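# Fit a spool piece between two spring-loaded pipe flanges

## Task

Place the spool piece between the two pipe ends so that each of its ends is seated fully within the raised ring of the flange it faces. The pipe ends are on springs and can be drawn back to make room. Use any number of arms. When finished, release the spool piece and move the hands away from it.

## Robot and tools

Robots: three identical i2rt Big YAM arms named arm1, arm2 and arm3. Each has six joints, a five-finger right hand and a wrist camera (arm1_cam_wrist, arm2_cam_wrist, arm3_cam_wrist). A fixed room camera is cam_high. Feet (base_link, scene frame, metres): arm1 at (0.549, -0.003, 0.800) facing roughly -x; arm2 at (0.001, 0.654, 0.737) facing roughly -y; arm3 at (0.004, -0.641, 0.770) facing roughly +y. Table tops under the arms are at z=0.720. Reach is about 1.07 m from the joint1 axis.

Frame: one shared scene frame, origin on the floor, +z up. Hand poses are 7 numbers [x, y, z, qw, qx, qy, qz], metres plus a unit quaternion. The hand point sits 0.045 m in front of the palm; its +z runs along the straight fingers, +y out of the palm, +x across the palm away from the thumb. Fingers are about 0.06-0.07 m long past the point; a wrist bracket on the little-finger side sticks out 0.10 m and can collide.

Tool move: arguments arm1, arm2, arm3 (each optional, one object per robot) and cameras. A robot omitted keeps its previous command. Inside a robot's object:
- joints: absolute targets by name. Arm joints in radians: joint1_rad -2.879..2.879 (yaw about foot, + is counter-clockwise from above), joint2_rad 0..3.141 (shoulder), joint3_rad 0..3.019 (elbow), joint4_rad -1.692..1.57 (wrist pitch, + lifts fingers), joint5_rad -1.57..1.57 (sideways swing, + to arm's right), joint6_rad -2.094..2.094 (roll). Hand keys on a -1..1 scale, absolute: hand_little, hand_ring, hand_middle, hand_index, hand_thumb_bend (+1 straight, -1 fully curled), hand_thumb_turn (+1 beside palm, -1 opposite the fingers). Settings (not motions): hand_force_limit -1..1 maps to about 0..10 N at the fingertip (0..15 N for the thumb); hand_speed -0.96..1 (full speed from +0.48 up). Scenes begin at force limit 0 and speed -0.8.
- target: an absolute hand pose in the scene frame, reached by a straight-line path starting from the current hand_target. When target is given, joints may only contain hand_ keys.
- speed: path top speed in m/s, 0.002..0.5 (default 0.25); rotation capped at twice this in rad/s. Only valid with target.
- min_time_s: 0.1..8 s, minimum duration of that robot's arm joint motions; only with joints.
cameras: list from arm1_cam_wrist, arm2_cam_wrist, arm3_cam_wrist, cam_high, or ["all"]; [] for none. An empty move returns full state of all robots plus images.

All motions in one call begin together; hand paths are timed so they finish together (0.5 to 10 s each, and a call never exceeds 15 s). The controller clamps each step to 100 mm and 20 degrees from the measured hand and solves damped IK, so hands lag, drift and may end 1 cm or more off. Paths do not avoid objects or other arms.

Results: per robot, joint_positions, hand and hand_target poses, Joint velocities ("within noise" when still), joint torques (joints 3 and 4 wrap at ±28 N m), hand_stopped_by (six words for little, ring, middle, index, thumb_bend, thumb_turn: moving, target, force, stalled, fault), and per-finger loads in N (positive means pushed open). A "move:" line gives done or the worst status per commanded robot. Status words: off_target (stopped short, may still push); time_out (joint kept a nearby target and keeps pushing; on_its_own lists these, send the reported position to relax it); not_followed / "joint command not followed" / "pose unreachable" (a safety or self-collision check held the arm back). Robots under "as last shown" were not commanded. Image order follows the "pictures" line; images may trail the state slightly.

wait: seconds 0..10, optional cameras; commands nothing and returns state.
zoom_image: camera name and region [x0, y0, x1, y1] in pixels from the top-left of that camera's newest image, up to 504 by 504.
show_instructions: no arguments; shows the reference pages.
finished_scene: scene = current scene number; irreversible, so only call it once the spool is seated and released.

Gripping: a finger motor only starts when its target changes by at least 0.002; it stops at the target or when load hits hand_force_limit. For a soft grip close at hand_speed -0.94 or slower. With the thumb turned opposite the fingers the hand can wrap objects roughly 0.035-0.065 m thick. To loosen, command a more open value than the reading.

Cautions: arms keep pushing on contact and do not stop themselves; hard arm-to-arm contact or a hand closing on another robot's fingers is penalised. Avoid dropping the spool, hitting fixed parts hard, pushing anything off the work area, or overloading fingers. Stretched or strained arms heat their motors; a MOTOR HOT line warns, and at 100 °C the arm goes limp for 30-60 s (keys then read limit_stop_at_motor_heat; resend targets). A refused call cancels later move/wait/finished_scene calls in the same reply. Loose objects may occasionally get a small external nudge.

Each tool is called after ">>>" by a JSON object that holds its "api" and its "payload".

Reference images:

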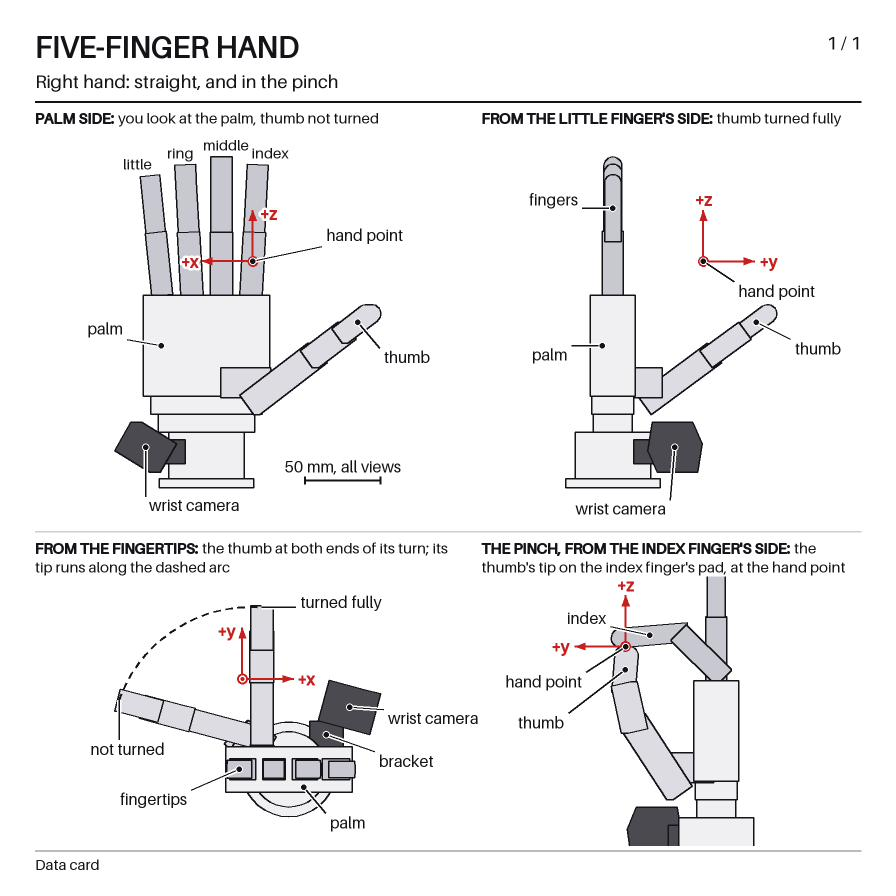

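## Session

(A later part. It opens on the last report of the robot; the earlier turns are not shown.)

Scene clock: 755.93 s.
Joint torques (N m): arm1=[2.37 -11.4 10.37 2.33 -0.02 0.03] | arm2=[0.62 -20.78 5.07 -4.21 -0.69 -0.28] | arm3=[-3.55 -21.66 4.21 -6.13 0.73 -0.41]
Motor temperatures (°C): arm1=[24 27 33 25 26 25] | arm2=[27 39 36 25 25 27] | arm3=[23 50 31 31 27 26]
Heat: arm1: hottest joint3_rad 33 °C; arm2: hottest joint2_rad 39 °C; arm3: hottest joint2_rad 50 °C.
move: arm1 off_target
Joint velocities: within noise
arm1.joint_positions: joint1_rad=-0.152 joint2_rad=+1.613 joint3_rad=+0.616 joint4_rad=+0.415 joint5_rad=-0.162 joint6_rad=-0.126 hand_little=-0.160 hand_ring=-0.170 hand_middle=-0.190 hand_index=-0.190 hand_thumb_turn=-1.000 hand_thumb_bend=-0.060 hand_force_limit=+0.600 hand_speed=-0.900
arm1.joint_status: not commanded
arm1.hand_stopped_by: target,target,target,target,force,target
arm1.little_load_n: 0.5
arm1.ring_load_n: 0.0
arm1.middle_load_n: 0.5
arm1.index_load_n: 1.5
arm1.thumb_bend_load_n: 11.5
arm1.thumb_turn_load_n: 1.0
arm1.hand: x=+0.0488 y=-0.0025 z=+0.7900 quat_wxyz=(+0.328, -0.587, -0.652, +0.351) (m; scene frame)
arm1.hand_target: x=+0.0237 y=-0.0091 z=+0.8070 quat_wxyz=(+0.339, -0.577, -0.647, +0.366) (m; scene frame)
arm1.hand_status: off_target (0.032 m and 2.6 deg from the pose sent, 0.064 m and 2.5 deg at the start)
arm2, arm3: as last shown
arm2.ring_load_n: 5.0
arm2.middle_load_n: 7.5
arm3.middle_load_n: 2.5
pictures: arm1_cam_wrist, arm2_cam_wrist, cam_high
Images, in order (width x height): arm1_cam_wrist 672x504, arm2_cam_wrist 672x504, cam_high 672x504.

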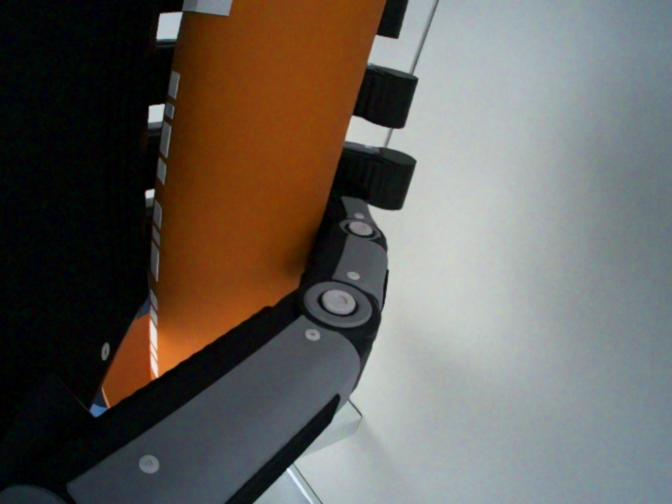

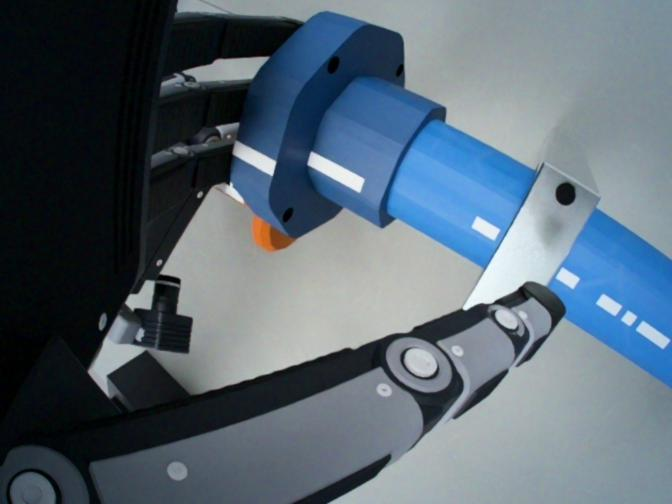

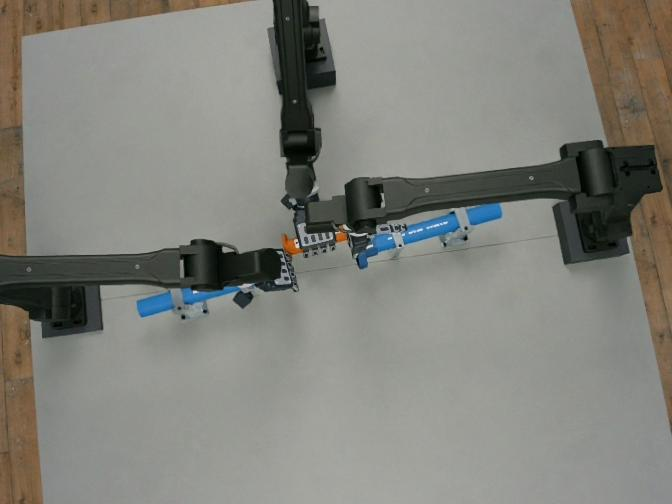

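>>> {"api": "move", "payload": {"arm1": {"target": [-0.012, -0.015, 0.805, 0.3396, -0.5766, -0.6468, 0.3660], "speed": 0.08}, "cameras": ["cam_high", "arm1_cam_wrist", "arm2_cam_wrist"]}}

>>> {"api": "zoom_image", "payload": {"camera": "cam_high", "region": [275, 210, 385, 290]}}

>>> {"api": "zoom_image", "payload": {"camera": "arm2_cam_wrist", "region": [140, 100, 380, 340]}}

Scene clock: 768.73 s.
Joint torques (N m): arm1=[2.67 -12.69 10.71 2.36 -0.05 0.04] | arm2=[0.67 -20.84 5.05 -4.21 -0.69 -0.28] | arm3=[-3.25 -21.36 4.16 -6.12 0.74 -0.41]
Motor temperatures (°C): arm1=[24 27 34 24 26 25] | arm2=[27 39 36 25 25 27] | arm3=[23 50 31 31 27 27]
Heat: arm1: hottest joint3_rad 34 °C; arm2: hottest joint2_rad 39 °C; arm3: hottest joint2_rad 50 °C.
move: arm1 off_target
Joint velocities: within noise
arm1.joint_positions: joint1_rad=-0.133 joint2_rad=+1.679 joint3_rad=+0.707 joint4_rad=+0.392 joint5_rad=-0.143 joint6_rad=-0.116 hand_little=-0.160 hand_ring=-0.170 hand_middle=-0.190 hand_index=-0.190 hand_thumb_turn=-1.000 hand_thumb_bend=-0.060 hand_force_limit=+0.600 hand_speed=-0.900
arm1.joint_status: not commanded
arm1.hand_stopped_by: target,target,target,target,force,target
arm1.little_load_n: 1.0
arm1.ring_load_n: 0.0
arm1.middle_load_n: 0.5
arm1.index_load_n: 1.0
arm1.thumb_bend_load_n: 11.5
arm1.thumb_turn_load_n: 1.0
arm1.hand: x=+0.0152 y=-0.0062 z=+0.7891 quat_wxyz=(+0.330, -0.587, -0.651, +0.350) (m; scene frame)
arm1.hand_target: x=-0.0102 y=-0.0153 z=+0.8060 quat_wxyz=(+0.339, -0.576, -0.647, +0.366) (m; scene frame)
arm1.hand_status: off_target (0.033 m and 2.6 deg from the pose sent, 0.064 m and 2.6 deg at the start)
arm2, arm3: as last shown
arm2.ring_load_n: 5.5
arm2.middle_load_n: 7.0
pictures: arm1_cam_wrist, arm2_cam_wrist, cam_high
Images, in order (width x height): arm1_cam_wrist 672x504, arm2_cam_wrist 672x504, cam_high 672x504.

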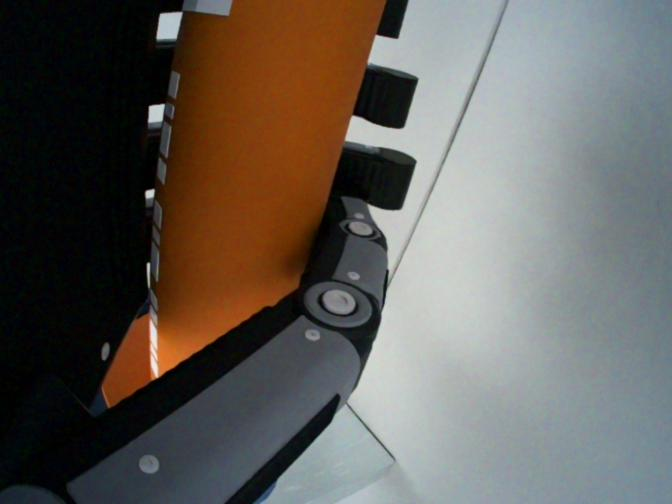

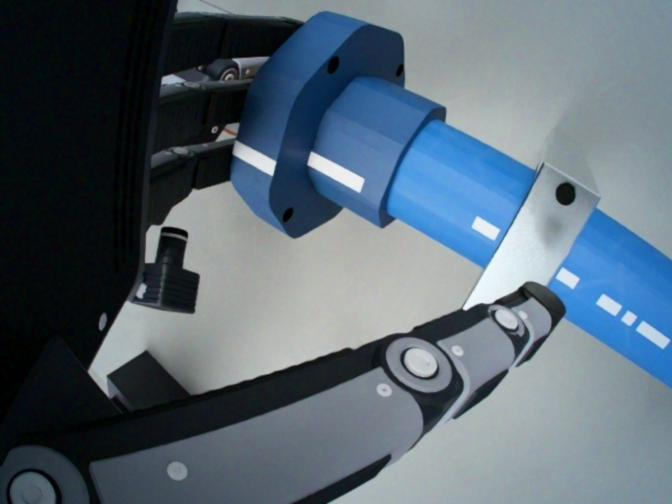

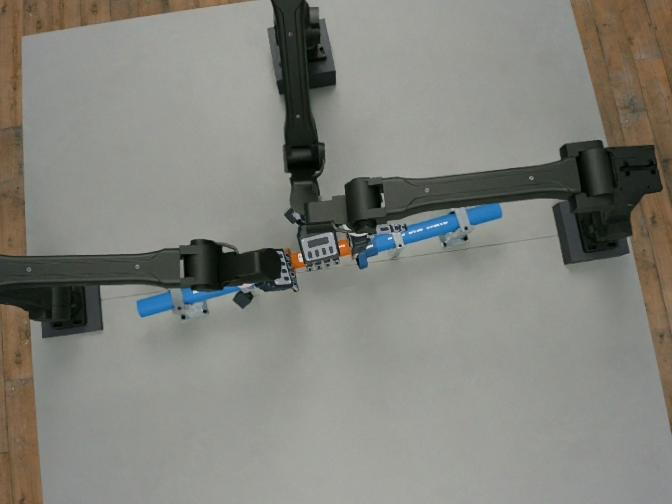

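Scaled by 4.582.

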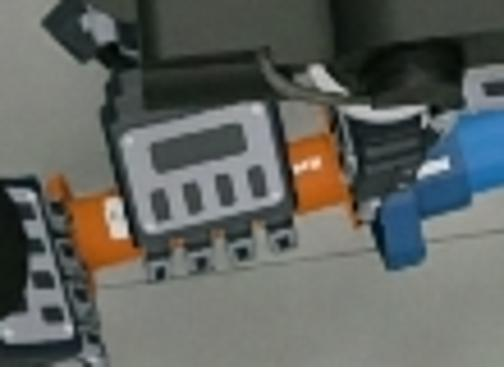

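Scaled by 2.100 from the camera's 672x504 image, which has a finer 960x720 frame.

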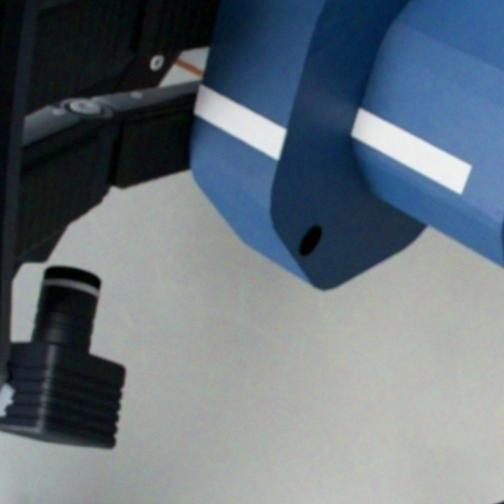

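>>> {"api": "move", "payload": {"arm1": {"target": [-0.030, -0.018, 0.806, 0.3396, -0.5766, -0.6468, 0.3660], "speed": 0.05}, "cameras": ["all"]}}

>>> {"api": "zoom_image", "payload": {"camera": "cam_high", "region": [275, 215, 335, 290]}}

>>> {"api": "zoom_image", "payload": {"camera": "cam_high", "region": [325, 215, 385, 290]}}

>>> {"api": "zoom_image", "payload": {"camera": "arm1_cam_wrist", "region": [80, 250, 230, 450]}}

Scene clock: 777.07 s.
Joint torques (N m): arm1=[2.73 -13.33 10.89 2.37 -0.04 0.05] | arm2=[0.62 -20.84 5.05 -4.22 -0.69 -0.28] | arm3=[-3.31 -21.77 4.22 -6.12 0.73 -0.41]
Motor temperatures (°C): arm1=[24 27 34 24 26 25] | arm2=[27 39 36 25 25 27] | arm3=[23 50 31 31 27 27]
Heat: arm1: hottest joint3_rad 34 °C; arm2: hottest joint2_rad 39 °C; arm3: hottest joint2_rad 50 °C.
move: arm1 off_target
Joint velocities: within noise
arm1.joint_positions: joint1_rad=-0.124 joint2_rad=+1.711 joint3_rad=+0.758 joint4_rad=+0.373 joint5_rad=-0.135 joint6_rad=-0.111 hand_little=-0.160 hand_ring=-0.170 hand_middle=-0.190 hand_index=-0.190 hand_thumb_turn=-1.000 hand_thumb_bend=-0.060 hand_force_limit=+0.600 hand_speed=-0.900
arm1.joint_status: not commanded
arm1.hand_stopped_by: target,target,target,target,force,target
arm1.little_load_n: 1.0
arm1.ring_load_n: 0.0
arm1.middle_load_n: 0.5
arm1.index_load_n: 1.0
arm1.thumb_bend_load_n: 11.5
arm1.thumb_turn_load_n: 1.0
arm1.hand: x=-0.0025 y=-0.0084 z=+0.7897 quat_wxyz=(+0.329, -0.587, -0.652, +0.349) (m; scene frame)
arm1.hand_target: x=-0.0282 y=-0.0181 z=+0.8071 quat_wxyz=(+0.340, -0.577, -0.647, +0.366) (m; scene frame)
arm1.hand_status: off_target (0.033 m and 2.6 deg from the pose sent, 0.050 m and 2.6 deg at the start)
arm2, arm3: as last shown
arm2.ring_load_n: 5.0
arm3.index_load_n: 1.0
pictures: arm1_cam_wrist, arm2_cam_wrist, arm3_cam_wrist, cam_high
Images, in order (width x height): arm1_cam_wrist 672x504, arm2_cam_wrist 672x504, arm3_cam_wrist 672x504, cam_high 672x504.

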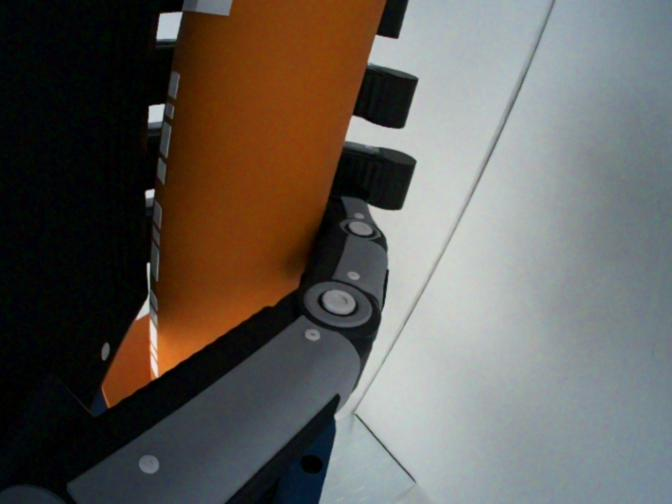

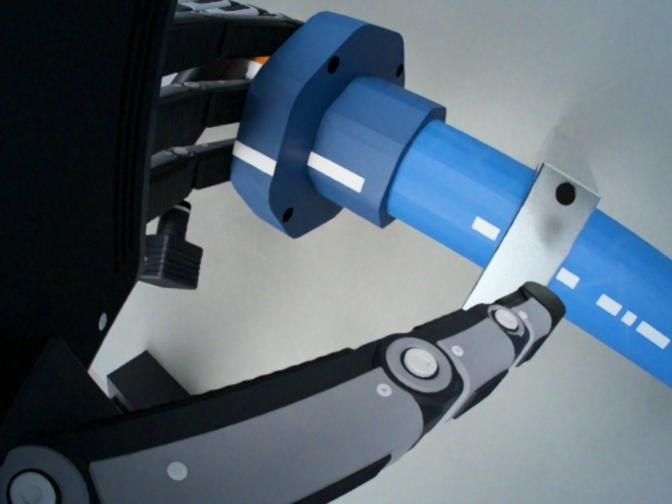

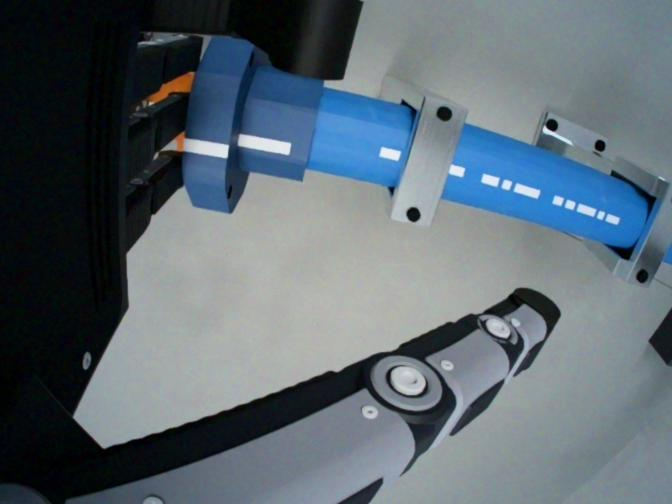

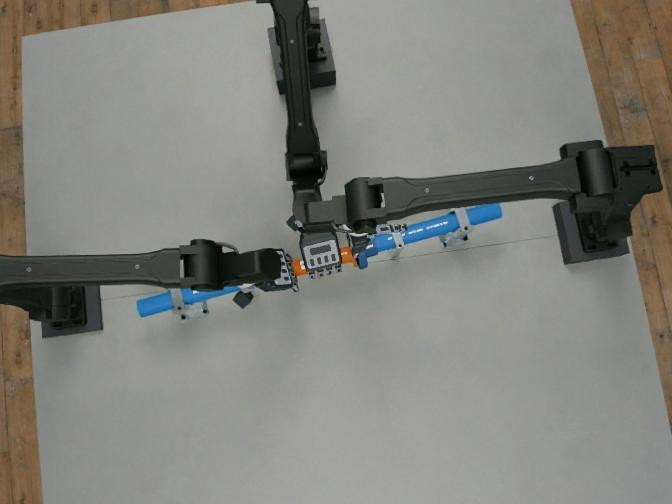

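Scaled by 6.720.

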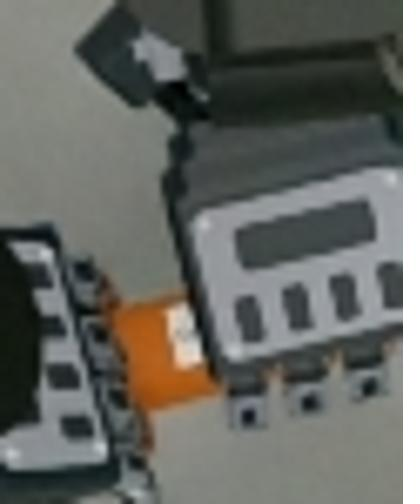

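Scaled by 6.720.

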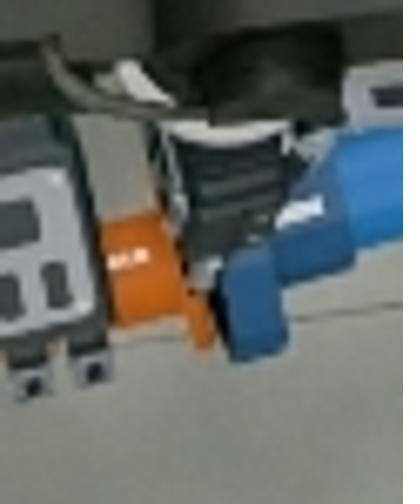

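Scaled by 2.520 from the camera's 672x504 image, which has a finer 960x720 frame.

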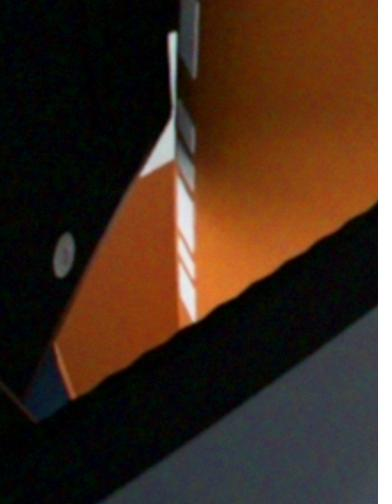

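>>> {"api": "zoom_image", "payload": {"camera": "cam_high", "region": [370, 190, 510, 270]}}

>>> {"api": "zoom_image", "payload": {"camera": "cam_high", "region": [125, 260, 265, 340]}}

Scaled by 3.600.

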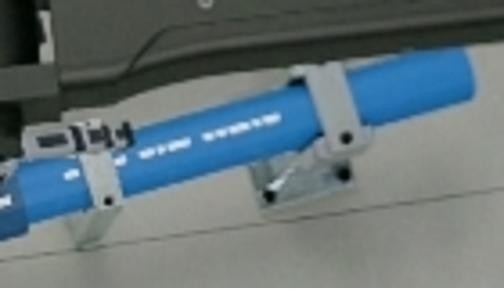

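Scaled by 3.600.

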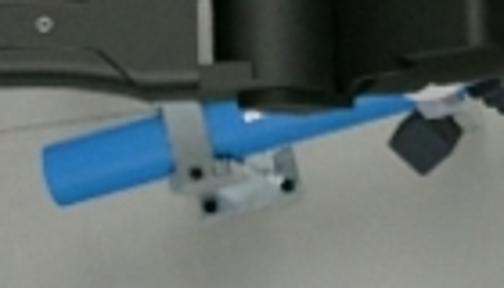

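>>> {"api": "move", "payload": {"arm1": {"target": [-0.030, -0.017, 0.815, 0.3396, -0.5766, -0.6468, 0.3660], "speed": 0.05}, "cameras": ["cam_high", "arm2_cam_wrist", "arm3_cam_wrist"]}}

>>> {"api": "zoom_image", "payload": {"camera": "arm3_cam_wrist", "region": [110, 20, 260, 220]}}

>>> {"api": "zoom_image", "payload": {"camera": "arm2_cam_wrist", "region": [150, 0, 300, 150]}}

Scene clock: 807.23 s.
Joint torques (N m): arm1=[2.43 -15.38 10.8 2.25 -0.16 0.03] | arm2=[0.62 -20.84 5.07 -4.22 -0.69 -0.27] | arm3=[-3.49 -21.6 4.23 -6.12 0.72 -0.42]
Motor temperatures (°C): arm1=[24 28 34 24 26 25] | arm2=[27 39 36 25 25 27] | arm3=[23 51 31 31 27 27]
Heat: arm1: hottest joint3_rad 34 °C; arm2: hottest joint2_rad 39 °C; arm3: hottest joint2_rad 51 °C.
move: arm1 off_target
Joint velocities: within noise
arm1.joint_positions: joint1_rad=-0.124 joint2_rad=+1.711 joint3_rad=+0.764 joint4_rad=+0.347 joint5_rad=-0.134 joint6_rad=-0.111 hand_little=-0.160 hand_ring=-0.170 hand_middle=-0.190 hand_index=-0.190 hand_thumb_turn=-1.000 hand_thumb_bend=-0.060 hand_force_limit=+0.600 hand_speed=-0.900
arm1.joint_status: not commanded
arm1.hand_stopped_by: target,target,target,target,force,target
arm1.little_load_n: 1.0
arm1.ring_load_n: 0.0
arm1.middle_load_n: 0.5
arm1.index_load_n: 1.0
arm1.thumb_bend_load_n: 11.5
arm1.thumb_turn_load_n: 0.5
arm1.hand: x=-0.0006 y=-0.0084 z=+0.7875 quat_wxyz=(+0.323, -0.591, -0.654, +0.344) (m; scene frame)
arm1.hand_target: x=-0.0280 y=-0.0171 z=+0.8162 quat_wxyz=(+0.339, -0.576, -0.647, +0.366) (m; scene frame)
arm1.hand_status: off_target (0.041 m and 3.7 deg from the pose sent, 0.038 m and 2.6 deg at the start)
arm2, arm3: as last shown
arm3.ring_load_n: 1.0
arm3.index_load_n: 1.5
arm3.hand_target: x=+0.0277 y=-0.1787 z=+0.9640 quat_wxyz=(+0.060, +0.996, +0.070, +0.002) (m; scene frame)
pictures: arm2_cam_wrist, arm3_cam_wrist, cam_high
Images, in order (width x height): arm2_cam_wrist 672x504, arm3_cam_wrist 672x504, cam_high 672x504.

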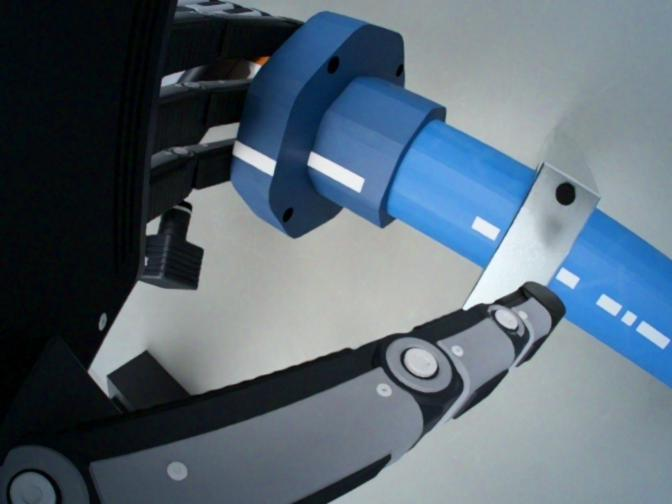

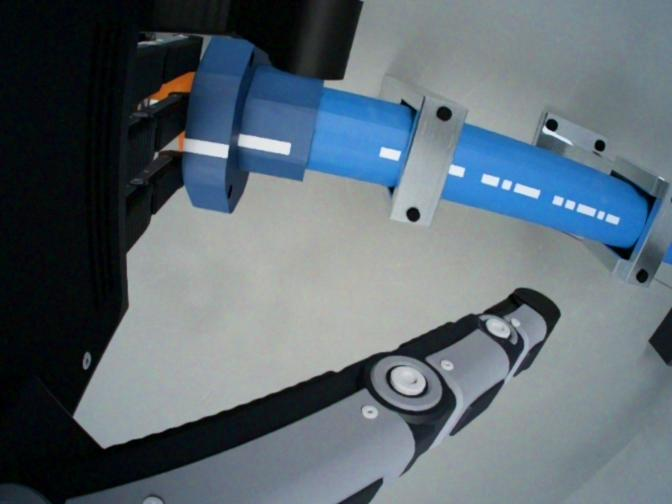

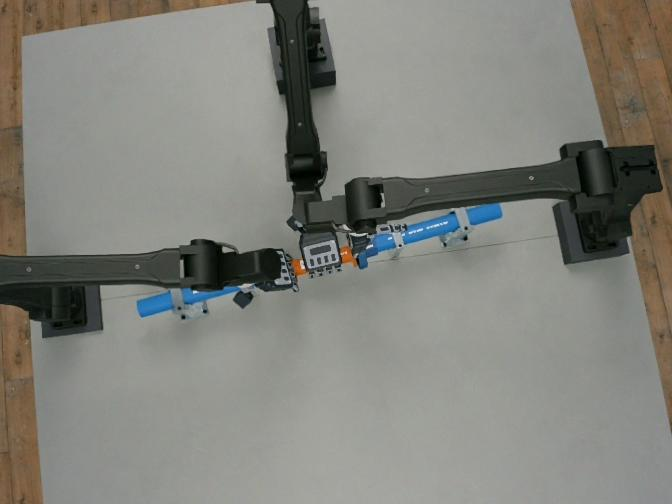

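Scaled by 2.520 from the camera's 672x504 image, which has a finer 960x720 frame.

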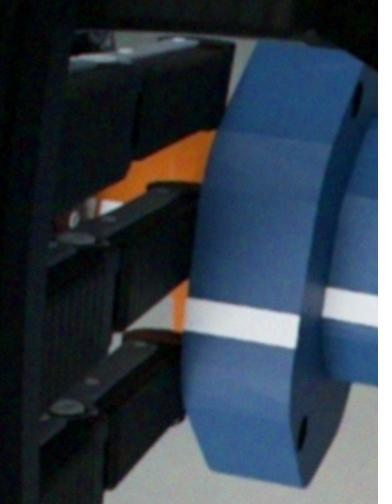

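Scaled by 3.360 from the camera's 672x504 image, which has a finer 960x720 frame.

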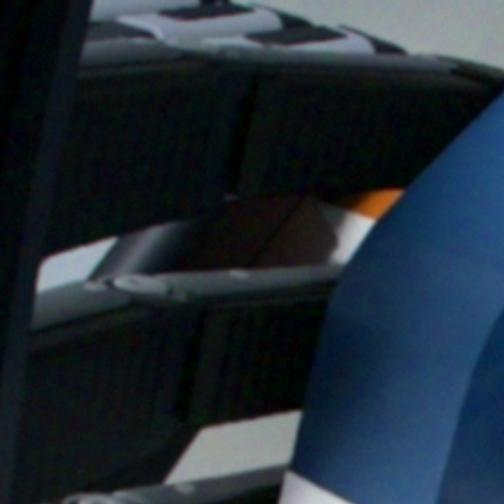

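>>> {"api": "move", "payload": {"arm1": {"target": [-0.032, -0.017, 0.832, 0.3396, -0.5766, -0.6468, 0.3660], "speed": 0.08}, "cameras": ["arm3_cam_wrist", "cam_high"]}}

>>> {"api": "zoom_image", "payload": {"camera": "cam_high", "region": [325, 215, 385, 290]}}

>>> {"api": "zoom_image", "payload": {"camera": "cam_high", "region": [275, 215, 335, 290]}}

Scene clock: 811.53 s.
Joint torques (N m): arm1=[2.43 -17.79 11 2.29 -0.22 0.03] | arm2=[0.67 -20.78 5.07 -4.22 -0.69 -0.27] | arm3=[-3.6 -21.6 4.22 -6.11 0.71 -0.42]
Motor temperatures (°C): arm1=[24 28 34 24 26 25] | arm2=[27 39 36 25 25 27] | arm3=[23 50 31 31 27 27]
Heat: arm1: hottest joint3_rad 34 °C; arm2: hottest joint2_rad 39 °C; arm3: hottest joint2_rad 50 °C.
move: arm1 off_target
Joint velocities: within noise
arm1.joint_positions: joint1_rad=-0.124 joint2_rad=+1.703 joint3_rad=+0.778 joint4_rad=+0.296 joint5_rad=-0.132 joint6_rad=-0.111 hand_little=-0.160 hand_ring=-0.170 hand_middle=-0.190 hand_index=-0.190 hand_thumb_turn=-1.000 hand_thumb_bend=-0.060 hand_force_limit=+0.600 hand_speed=-0.900
arm1.joint_status: not commanded
arm1.hand_stopped_by: target,target,target,target,force,target
arm1.little_load_n: 0.5
arm1.ring_load_n: 0.0
arm1.middle_load_n: 0.5
arm1.index_load_n: 1.0
arm1.thumb_bend_load_n: 11.5
arm1.thumb_turn_load_n: 0.5
arm1.hand: x=+0.0017 y=-0.0083 z=+0.7878 quat_wxyz=(+0.313, -0.597, -0.658, +0.335) (m; scene frame)
arm1.hand_target: x=-0.0293 y=-0.0171 z=+0.8330 quat_wxyz=(+0.339, -0.577, -0.647, +0.366) (m; scene frame)
arm1.hand_status: off_target (0.056 m and 5.4 deg from the pose sent, 0.055 m and 3.7 deg at the start)
arm2, arm3: as last shown
arm2.little_load_n: 0.5
arm3.ring_load_n: 0.5
arm3.index_load_n: 1.0
arm3.thumb_bend_load_n: -0.5
pictures: arm3_cam_wrist, cam_high
Images, in order (width x height): arm3_cam_wrist 672x504, cam_high 672x504.

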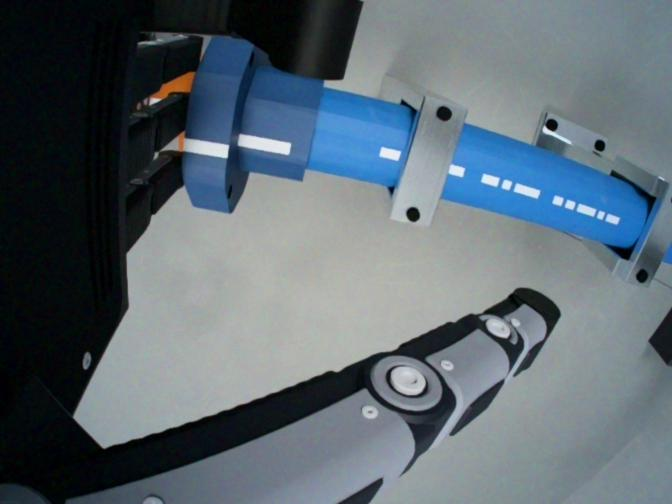

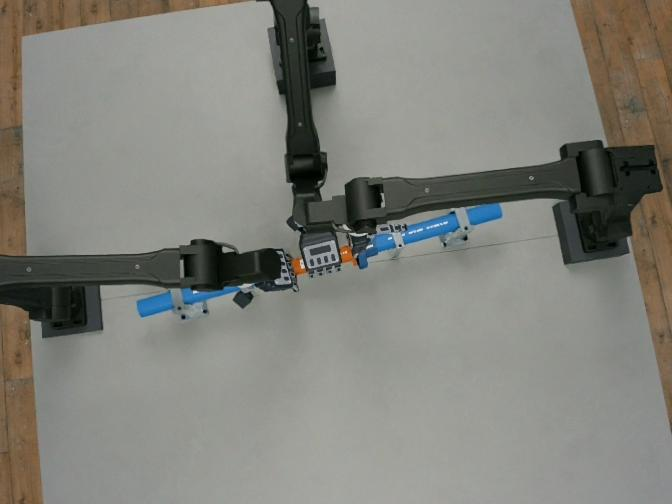

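Scaled by 6.720.

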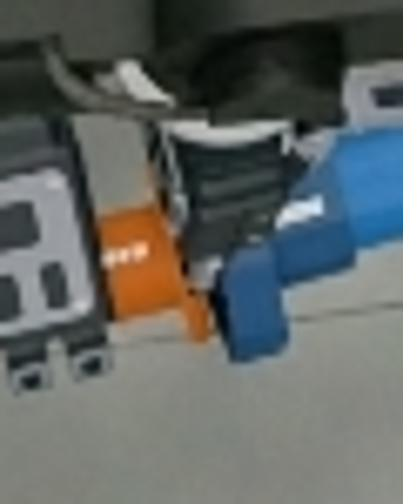

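Scaled by 6.720.

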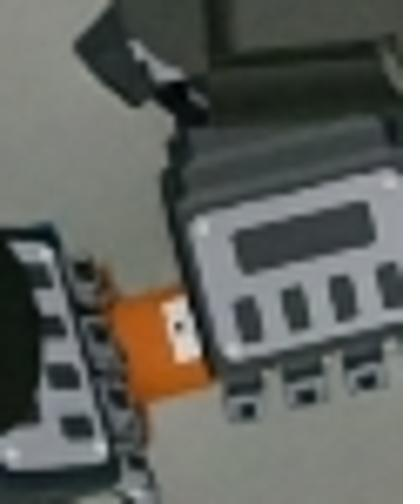

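>>> {"api": "move", "payload": {"arm3": {"target": [0.032, -0.190, 0.977, -0.0609, -0.9957, -0.0696, -0.0043], "speed": 0.05}, "arm2": {"target": [0.001, 0.213, 0.940, -0.0181, 0.0674, -0.9636, 0.2582], "speed": 0.05}, "cameras": ["all"]}}

Scene clock: 819.20 s.
Joint torques (N m): arm1=[2.55 -17.79 11.06 2.25 -0.22 0.03] | arm2=[0.67 -21.01 6.17 -5 -0.68 -0.27] | arm3=[-3.37 -22.01 5.91 -6.9 0.73 -0.41]
Motor temperatures (°C): arm1=[24 28 35 24 26 25] | arm2=[27 39 36 25 25 27] | arm3=[23 50 31 31 27 27]
Heat: arm1: hottest joint3_rad 35 °C; arm2: hottest joint2_rad 39 °C; arm3: hottest joint2_rad 50 °C.
move: arm2 off_target; arm3 off_target
Joint velocities: within noise
arm1: as last shown
arm1.index_load_n: 1.5
arm2.joint_positions: joint1_rad=-0.074 joint2_rad=+1.464 joint3_rad=+1.196 joint4_rad=-0.764 joint5_rad=-0.096 joint6_rad=-0.172 hand_little=+0.600 hand_ring=+0.601 hand_middle=+0.601 hand_index=+0.601 hand_thumb_turn=-1.000 hand_thumb_bend=+1.000 hand_force_limit=+0.600 hand_speed=+0.200
arm2.joint_status: not commanded
arm2.hand_stopped_by: target,target,target,target,target,target
arm2.little_load_n: 0.0
arm2.ring_load_n: 5.0
arm2.middle_load_n: 7.0
arm2.index_load_n: 11.5
arm2.thumb_bend_load_n: 0.0
arm2.thumb_turn_load_n: 0.0
arm2.hand: x=+0.0060 y=+0.1553 z=+0.8903 quat_wxyz=(-0.016, +0.063, -0.960, +0.271) (m; scene frame)
arm2.hand_target: x=+0.0027 y=+0.2051 z=+0.9310 quat_wxyz=(-0.018, +0.067, -0.963, +0.259) (m; scene frame)
arm2.hand_status: off_target (0.076 m and 1.6 deg from the pose sent, 0.076 m and 1.6 deg at the start)
arm3.joint_positions: joint1_rad=-0.044 joint2_rad=+1.904 joint3_rad=+1.792 joint4_rad=-1.444 joint5_rad=+0.003 joint6_rad=-0.181 hand_little=-0.990 hand_ring=+1.000 hand_middle=+1.000 hand_index=+1.000 hand_thumb_turn=-1.000 hand_thumb_bend=+1.000 hand_force_limit=+0.600 hand_speed=+0.200
arm3.joint_status: not commanded
arm3.hand_stopped_by: target,target,target,target,target,target
arm3.little_load_n: 0.5
arm3.ring_load_n: 0.5
arm3.middle_load_n: 2.5
arm3.index_load_n: 1.5
arm3.thumb_bend_load_n: -0.5
arm3.thumb_turn_load_n: 0.0
arm3.hand: x=+0.0080 y=-0.1115 z=+0.9246 quat_wxyz=(-0.007, +0.998, +0.069, +0.003) (m; scene frame)
arm3.hand_target: x=+0.0276 y=-0.1784 z=+0.9721 quat_wxyz=(+0.059, +0.996, +0.070, +0.002) (m; scene frame)
arm3.hand_status: off_target (0.097 m and 7.8 deg from the pose sent, 0.097 m and 7.8 deg at the start)
pictures: arm1_cam_wrist, arm2_cam_wrist, arm3_cam_wrist, cam_high
Images, in order (width x height): arm1_cam_wrist 672x504, arm2_cam_wrist 672x504, arm3_cam_wrist 672x504, cam_high 672x504.

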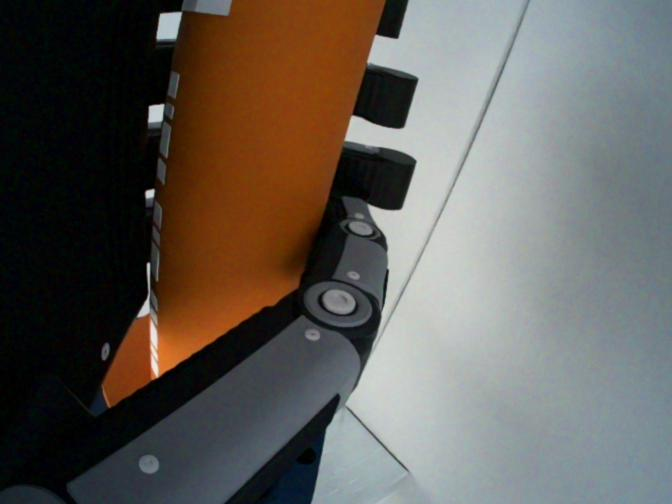

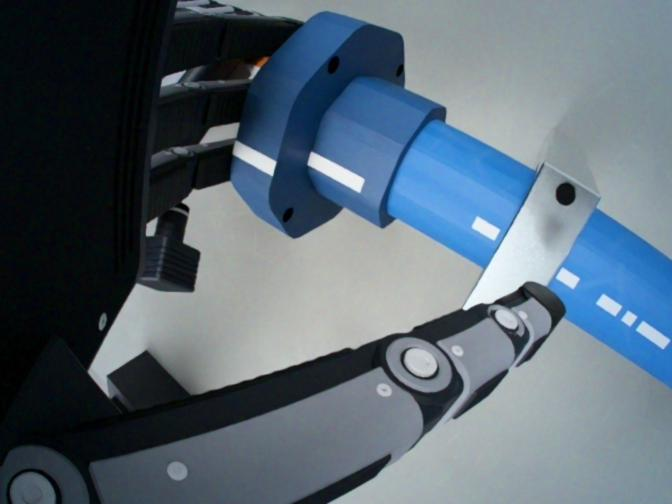

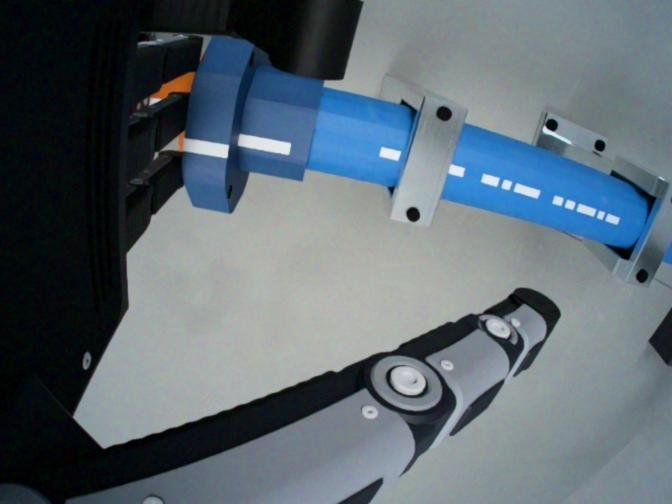

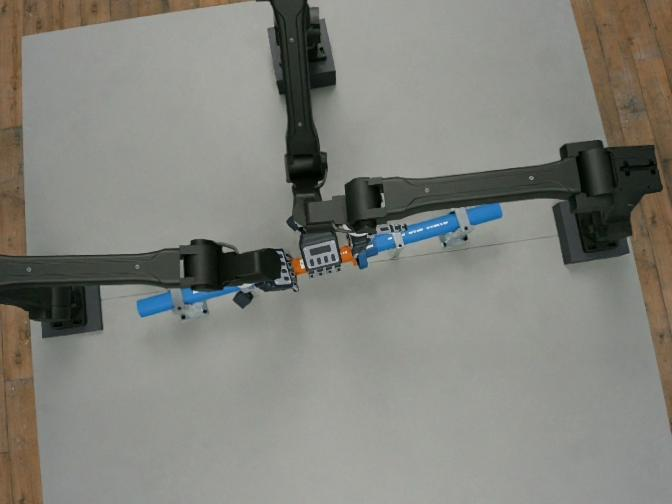

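>>> {"api": "move", "payload": {"arm3": {"target": [0.032, -0.190, 0.992, -0.0609, -0.9957, -0.0696, -0.0043], "speed": 0.05}, "arm2": {"target": [0.001, 0.213, 0.950, -0.0181, 0.0674, -0.9636, 0.2582], "speed": 0.05}, "cameras": ["arm3_cam_wrist", "arm2_cam_wrist"]}}

Scene clock: 822.43 s.
Joint torques (N m): arm1=[2.37 -17.85 11.06 2.26 -0.23 0.04] | arm2=[0.67 -21.42 7.51 -5.89 -0.67 -0.26] | arm3=[-3.08 -21.19 8.95 -7.94 0.71 -0.37]
Motor temperatures (°C): arm1=[24 28 36 24 26 25] | arm2=[27 39 36 25 25 27] | arm3=[23 50 31 31 27 27]
Heat: arm1: hottest joint3_rad 36 °C; arm2: hottest joint2_rad 39 °C; arm3: hottest joint2_rad 50 °C.
move: arm2 off_target; arm3 off_target
Joint velocities: within noise
arm1: as last shown
arm1.index_load_n: 1.0
arm2.joint_positions: joint1_rad=-0.074 joint2_rad=+1.464 joint3_rad=+1.196 joint4_rad=-0.765 joint5_rad=-0.096 joint6_rad=-0.172 hand_little=+0.600 hand_ring=+0.601 hand_middle=+0.601 hand_index=+0.601 hand_thumb_turn=-1.000 hand_thumb_bend=+1.000 hand_force_limit=+0.600 hand_speed=+0.200
arm2.joint_status: not commanded
arm2.hand_stopped_by: target,target,target,target,target,target
arm2.little_load_n: 0.0
arm2.ring_load_n: 5.5
arm2.middle_load_n: 7.5
arm2.index_load_n: 12.0
arm2.thumb_bend_load_n: 0.0
arm2.thumb_turn_load_n: 0.0
arm2.hand: x=+0.0060 y=+0.1555 z=+0.8905 quat_wxyz=(-0.016, +0.063, -0.960, +0.271) (m; scene frame)
arm2.hand_target: x=+0.0029 y=+0.2050 z=+0.9399 quat_wxyz=(-0.018, +0.067, -0.963, +0.260) (m; scene frame)
arm2.hand_status: off_target (0.083 m and 1.6 deg from the pose sent, 0.083 m and 1.6 deg at the start)
arm3.joint_positions: joint1_rad=-0.044 joint2_rad=+1.904 joint3_rad=+1.794 joint4_rad=-1.444 joint5_rad=+0.003 joint6_rad=-0.181 hand_little=-0.990 hand_ring=+1.000 hand_middle=+1.000 hand_index=+1.000 hand_thumb_turn=-1.000 hand_thumb_bend=+1.000 hand_force_limit=+0.600 hand_speed=+0.200
arm3.joint_status: not commanded
arm3.hand_stopped_by: target,target,target,target,target,target
arm3.little_load_n: 0.0
arm3.ring_load_n: 0.5
arm3.middle_load_n: 2.5
arm3.index_load_n: 1.5
arm3.thumb_bend_load_n: 0.0
arm3.thumb_turn_load_n: 0.0
arm3.hand: x=+0.0080 y=-0.1109 z=+0.9253 quat_wxyz=(-0.008, +0.998, +0.069, +0.003) (m; scene frame)
arm3.hand_target: x=+0.0265 y=-0.1745 z=+0.9825 quat_wxyz=(+0.057, +0.996, +0.070, +0.002) (m; scene frame)
arm3.hand_status: off_target (0.106 m and 7.9 deg from the pose sent, 0.106 m and 7.8 deg at the start; pose on its path clipped on 19 of 29 steps)
pictures: arm2_cam_wrist, arm3_cam_wrist
Images, in order (width x height): arm2_cam_wrist 672x504, arm3_cam_wrist 672x504.

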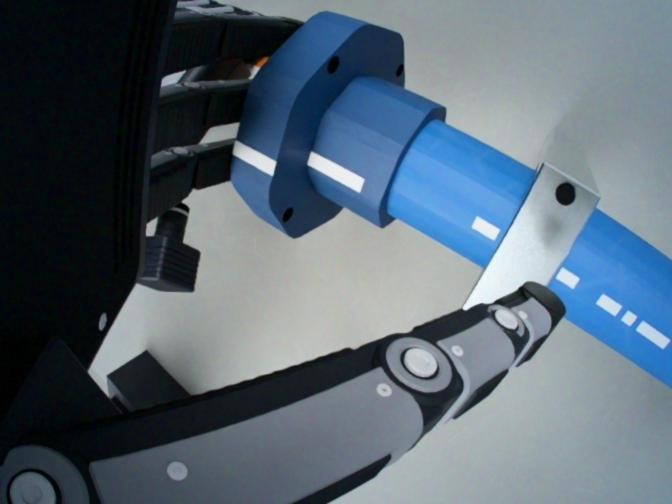

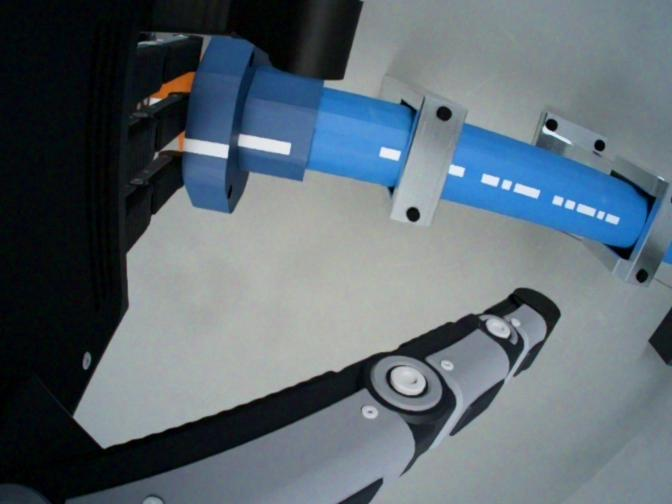

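>>> {"api": "move", "payload": {"arm3": {"target": [0.028, -0.175, 1.005, -0.0609, -0.9957, -0.0696, -0.0043], "speed": 0.05}, "arm2": {"target": [0.001, 0.213, 0.963, -0.0181, 0.0674, -0.9636, 0.2582], "speed": 0.05}, "cameras": ["arm3_cam_wrist", "arm2_cam_wrist"]}}

Scene clock: 828.37 s.
Joint torques (N m): arm1=[2.55 -17.85 11.06 2.22 -0.22 0.05] | arm2=[0.73 -21.83 8.69 -6.45 -0.64 -0.26] | arm3=[-2.9 -21.89 10.04 -7.31 0.72 -0.31]
Motor temperatures (°C): arm1=[24 28 36 24 26 25] | arm2=[27 40 37 26 25 27] | arm3=[23 50 32 32 27 27]
Heat: arm1: hottest joint3_rad 36 °C; arm2: hottest joint2_rad 40 °C; arm3: hottest joint2_rad 50 °C.
move: arm2 off_target; arm3 off_target
Joint velocities: within noise
arm1: as last shown
arm1.index_load_n: 1.5
arm2.joint_positions: joint1_rad=-0.074 joint2_rad=+1.464 joint3_rad=+1.204 joint4_rad=-0.781 joint5_rad=-0.096 joint6_rad=-0.172 hand_little=+0.600 hand_ring=+0.601 hand_middle=+0.601 hand_index=+0.601 hand_thumb_turn=-1.000 hand_thumb_bend=+1.000 hand_force_limit=+0.600 hand_speed=+0.200
arm2.joint_status: not commanded
arm2.hand_stopped_by: target,target,target,target,target,target
arm2.little_load_n: 0.0
arm2.ring_load_n: 7.0
arm2.middle_load_n: 8.5
arm2.index_load_n: 13.0
arm2.thumb_bend_load_n: 0.0
arm2.thumb_turn_load_n: 0.0
arm2.hand: x=+0.0062 y=+0.1569 z=+0.8928 quat_wxyz=(-0.016, +0.063, -0.962, +0.267) (m; scene frame)
arm2.hand_target: x=+0.0030 y=+0.2051 z=+0.9516 quat_wxyz=(-0.018, +0.067, -0.963, +0.261) (m; scene frame)
arm2.hand_status: off_target (0.090 m and 1.2 deg from the pose sent, 0.093 m and 1.6 deg at the start)
arm3.joint_positions: joint1_rad=-0.044 joint2_rad=+1.925 joint3_rad=+1.847 joint4_rad=-1.501 joint5_rad=+0.003 joint6_rad=-0.181 hand_little=-0.990 hand_ring=+1.000 hand_middle=+1.000 hand_index=+1.000 hand_thumb_turn=-1.000 hand_thumb_bend=+1.000 hand_force_limit=+0.600 hand_speed=+0.200
arm3.joint_status: not commanded
arm3.hand_stopped_by: target,target,target,target,target,target
arm3.little_load_n: 0.0
arm3.ring_load_n: 0.0
arm3.middle_load_n: 4.0
arm3.index_load_n: 0.0
arm3.thumb_bend_load_n: 0.0
arm3.thumb_turn_load_n: 0.0
arm3.hand: x=+0.0081 y=-0.1094 z=+0.9348 quat_wxyz=(+0.004, +0.998, +0.069, +0.001) (m; scene frame)
arm3.hand_target: x=+0.0246 y=-0.1665 z=+0.9981 quat_wxyz=(+0.052, +0.996, +0.069, +0.003) (m; scene frame)
arm3.hand_status: off_target (0.098 m and 6.5 deg from the pose sent, 0.104 m and 7.9 deg at the start; pose on its path clipped on 10 of 36 steps; a joint's target at an end of its range on 21 of 36 steps)
pictures: arm2_cam_wrist, arm3_cam_wrist
Images, in order (width x height): arm2_cam_wrist 672x504, arm3_cam_wrist 672x504.

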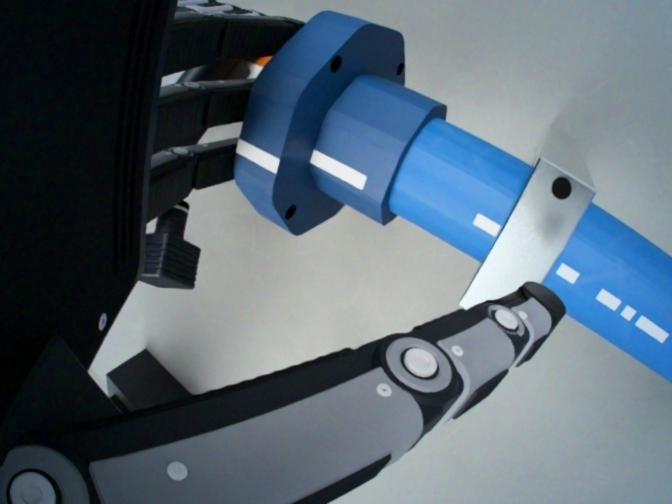

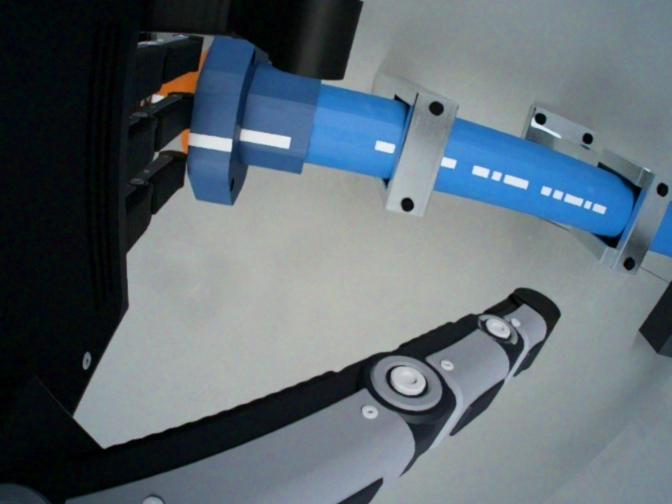

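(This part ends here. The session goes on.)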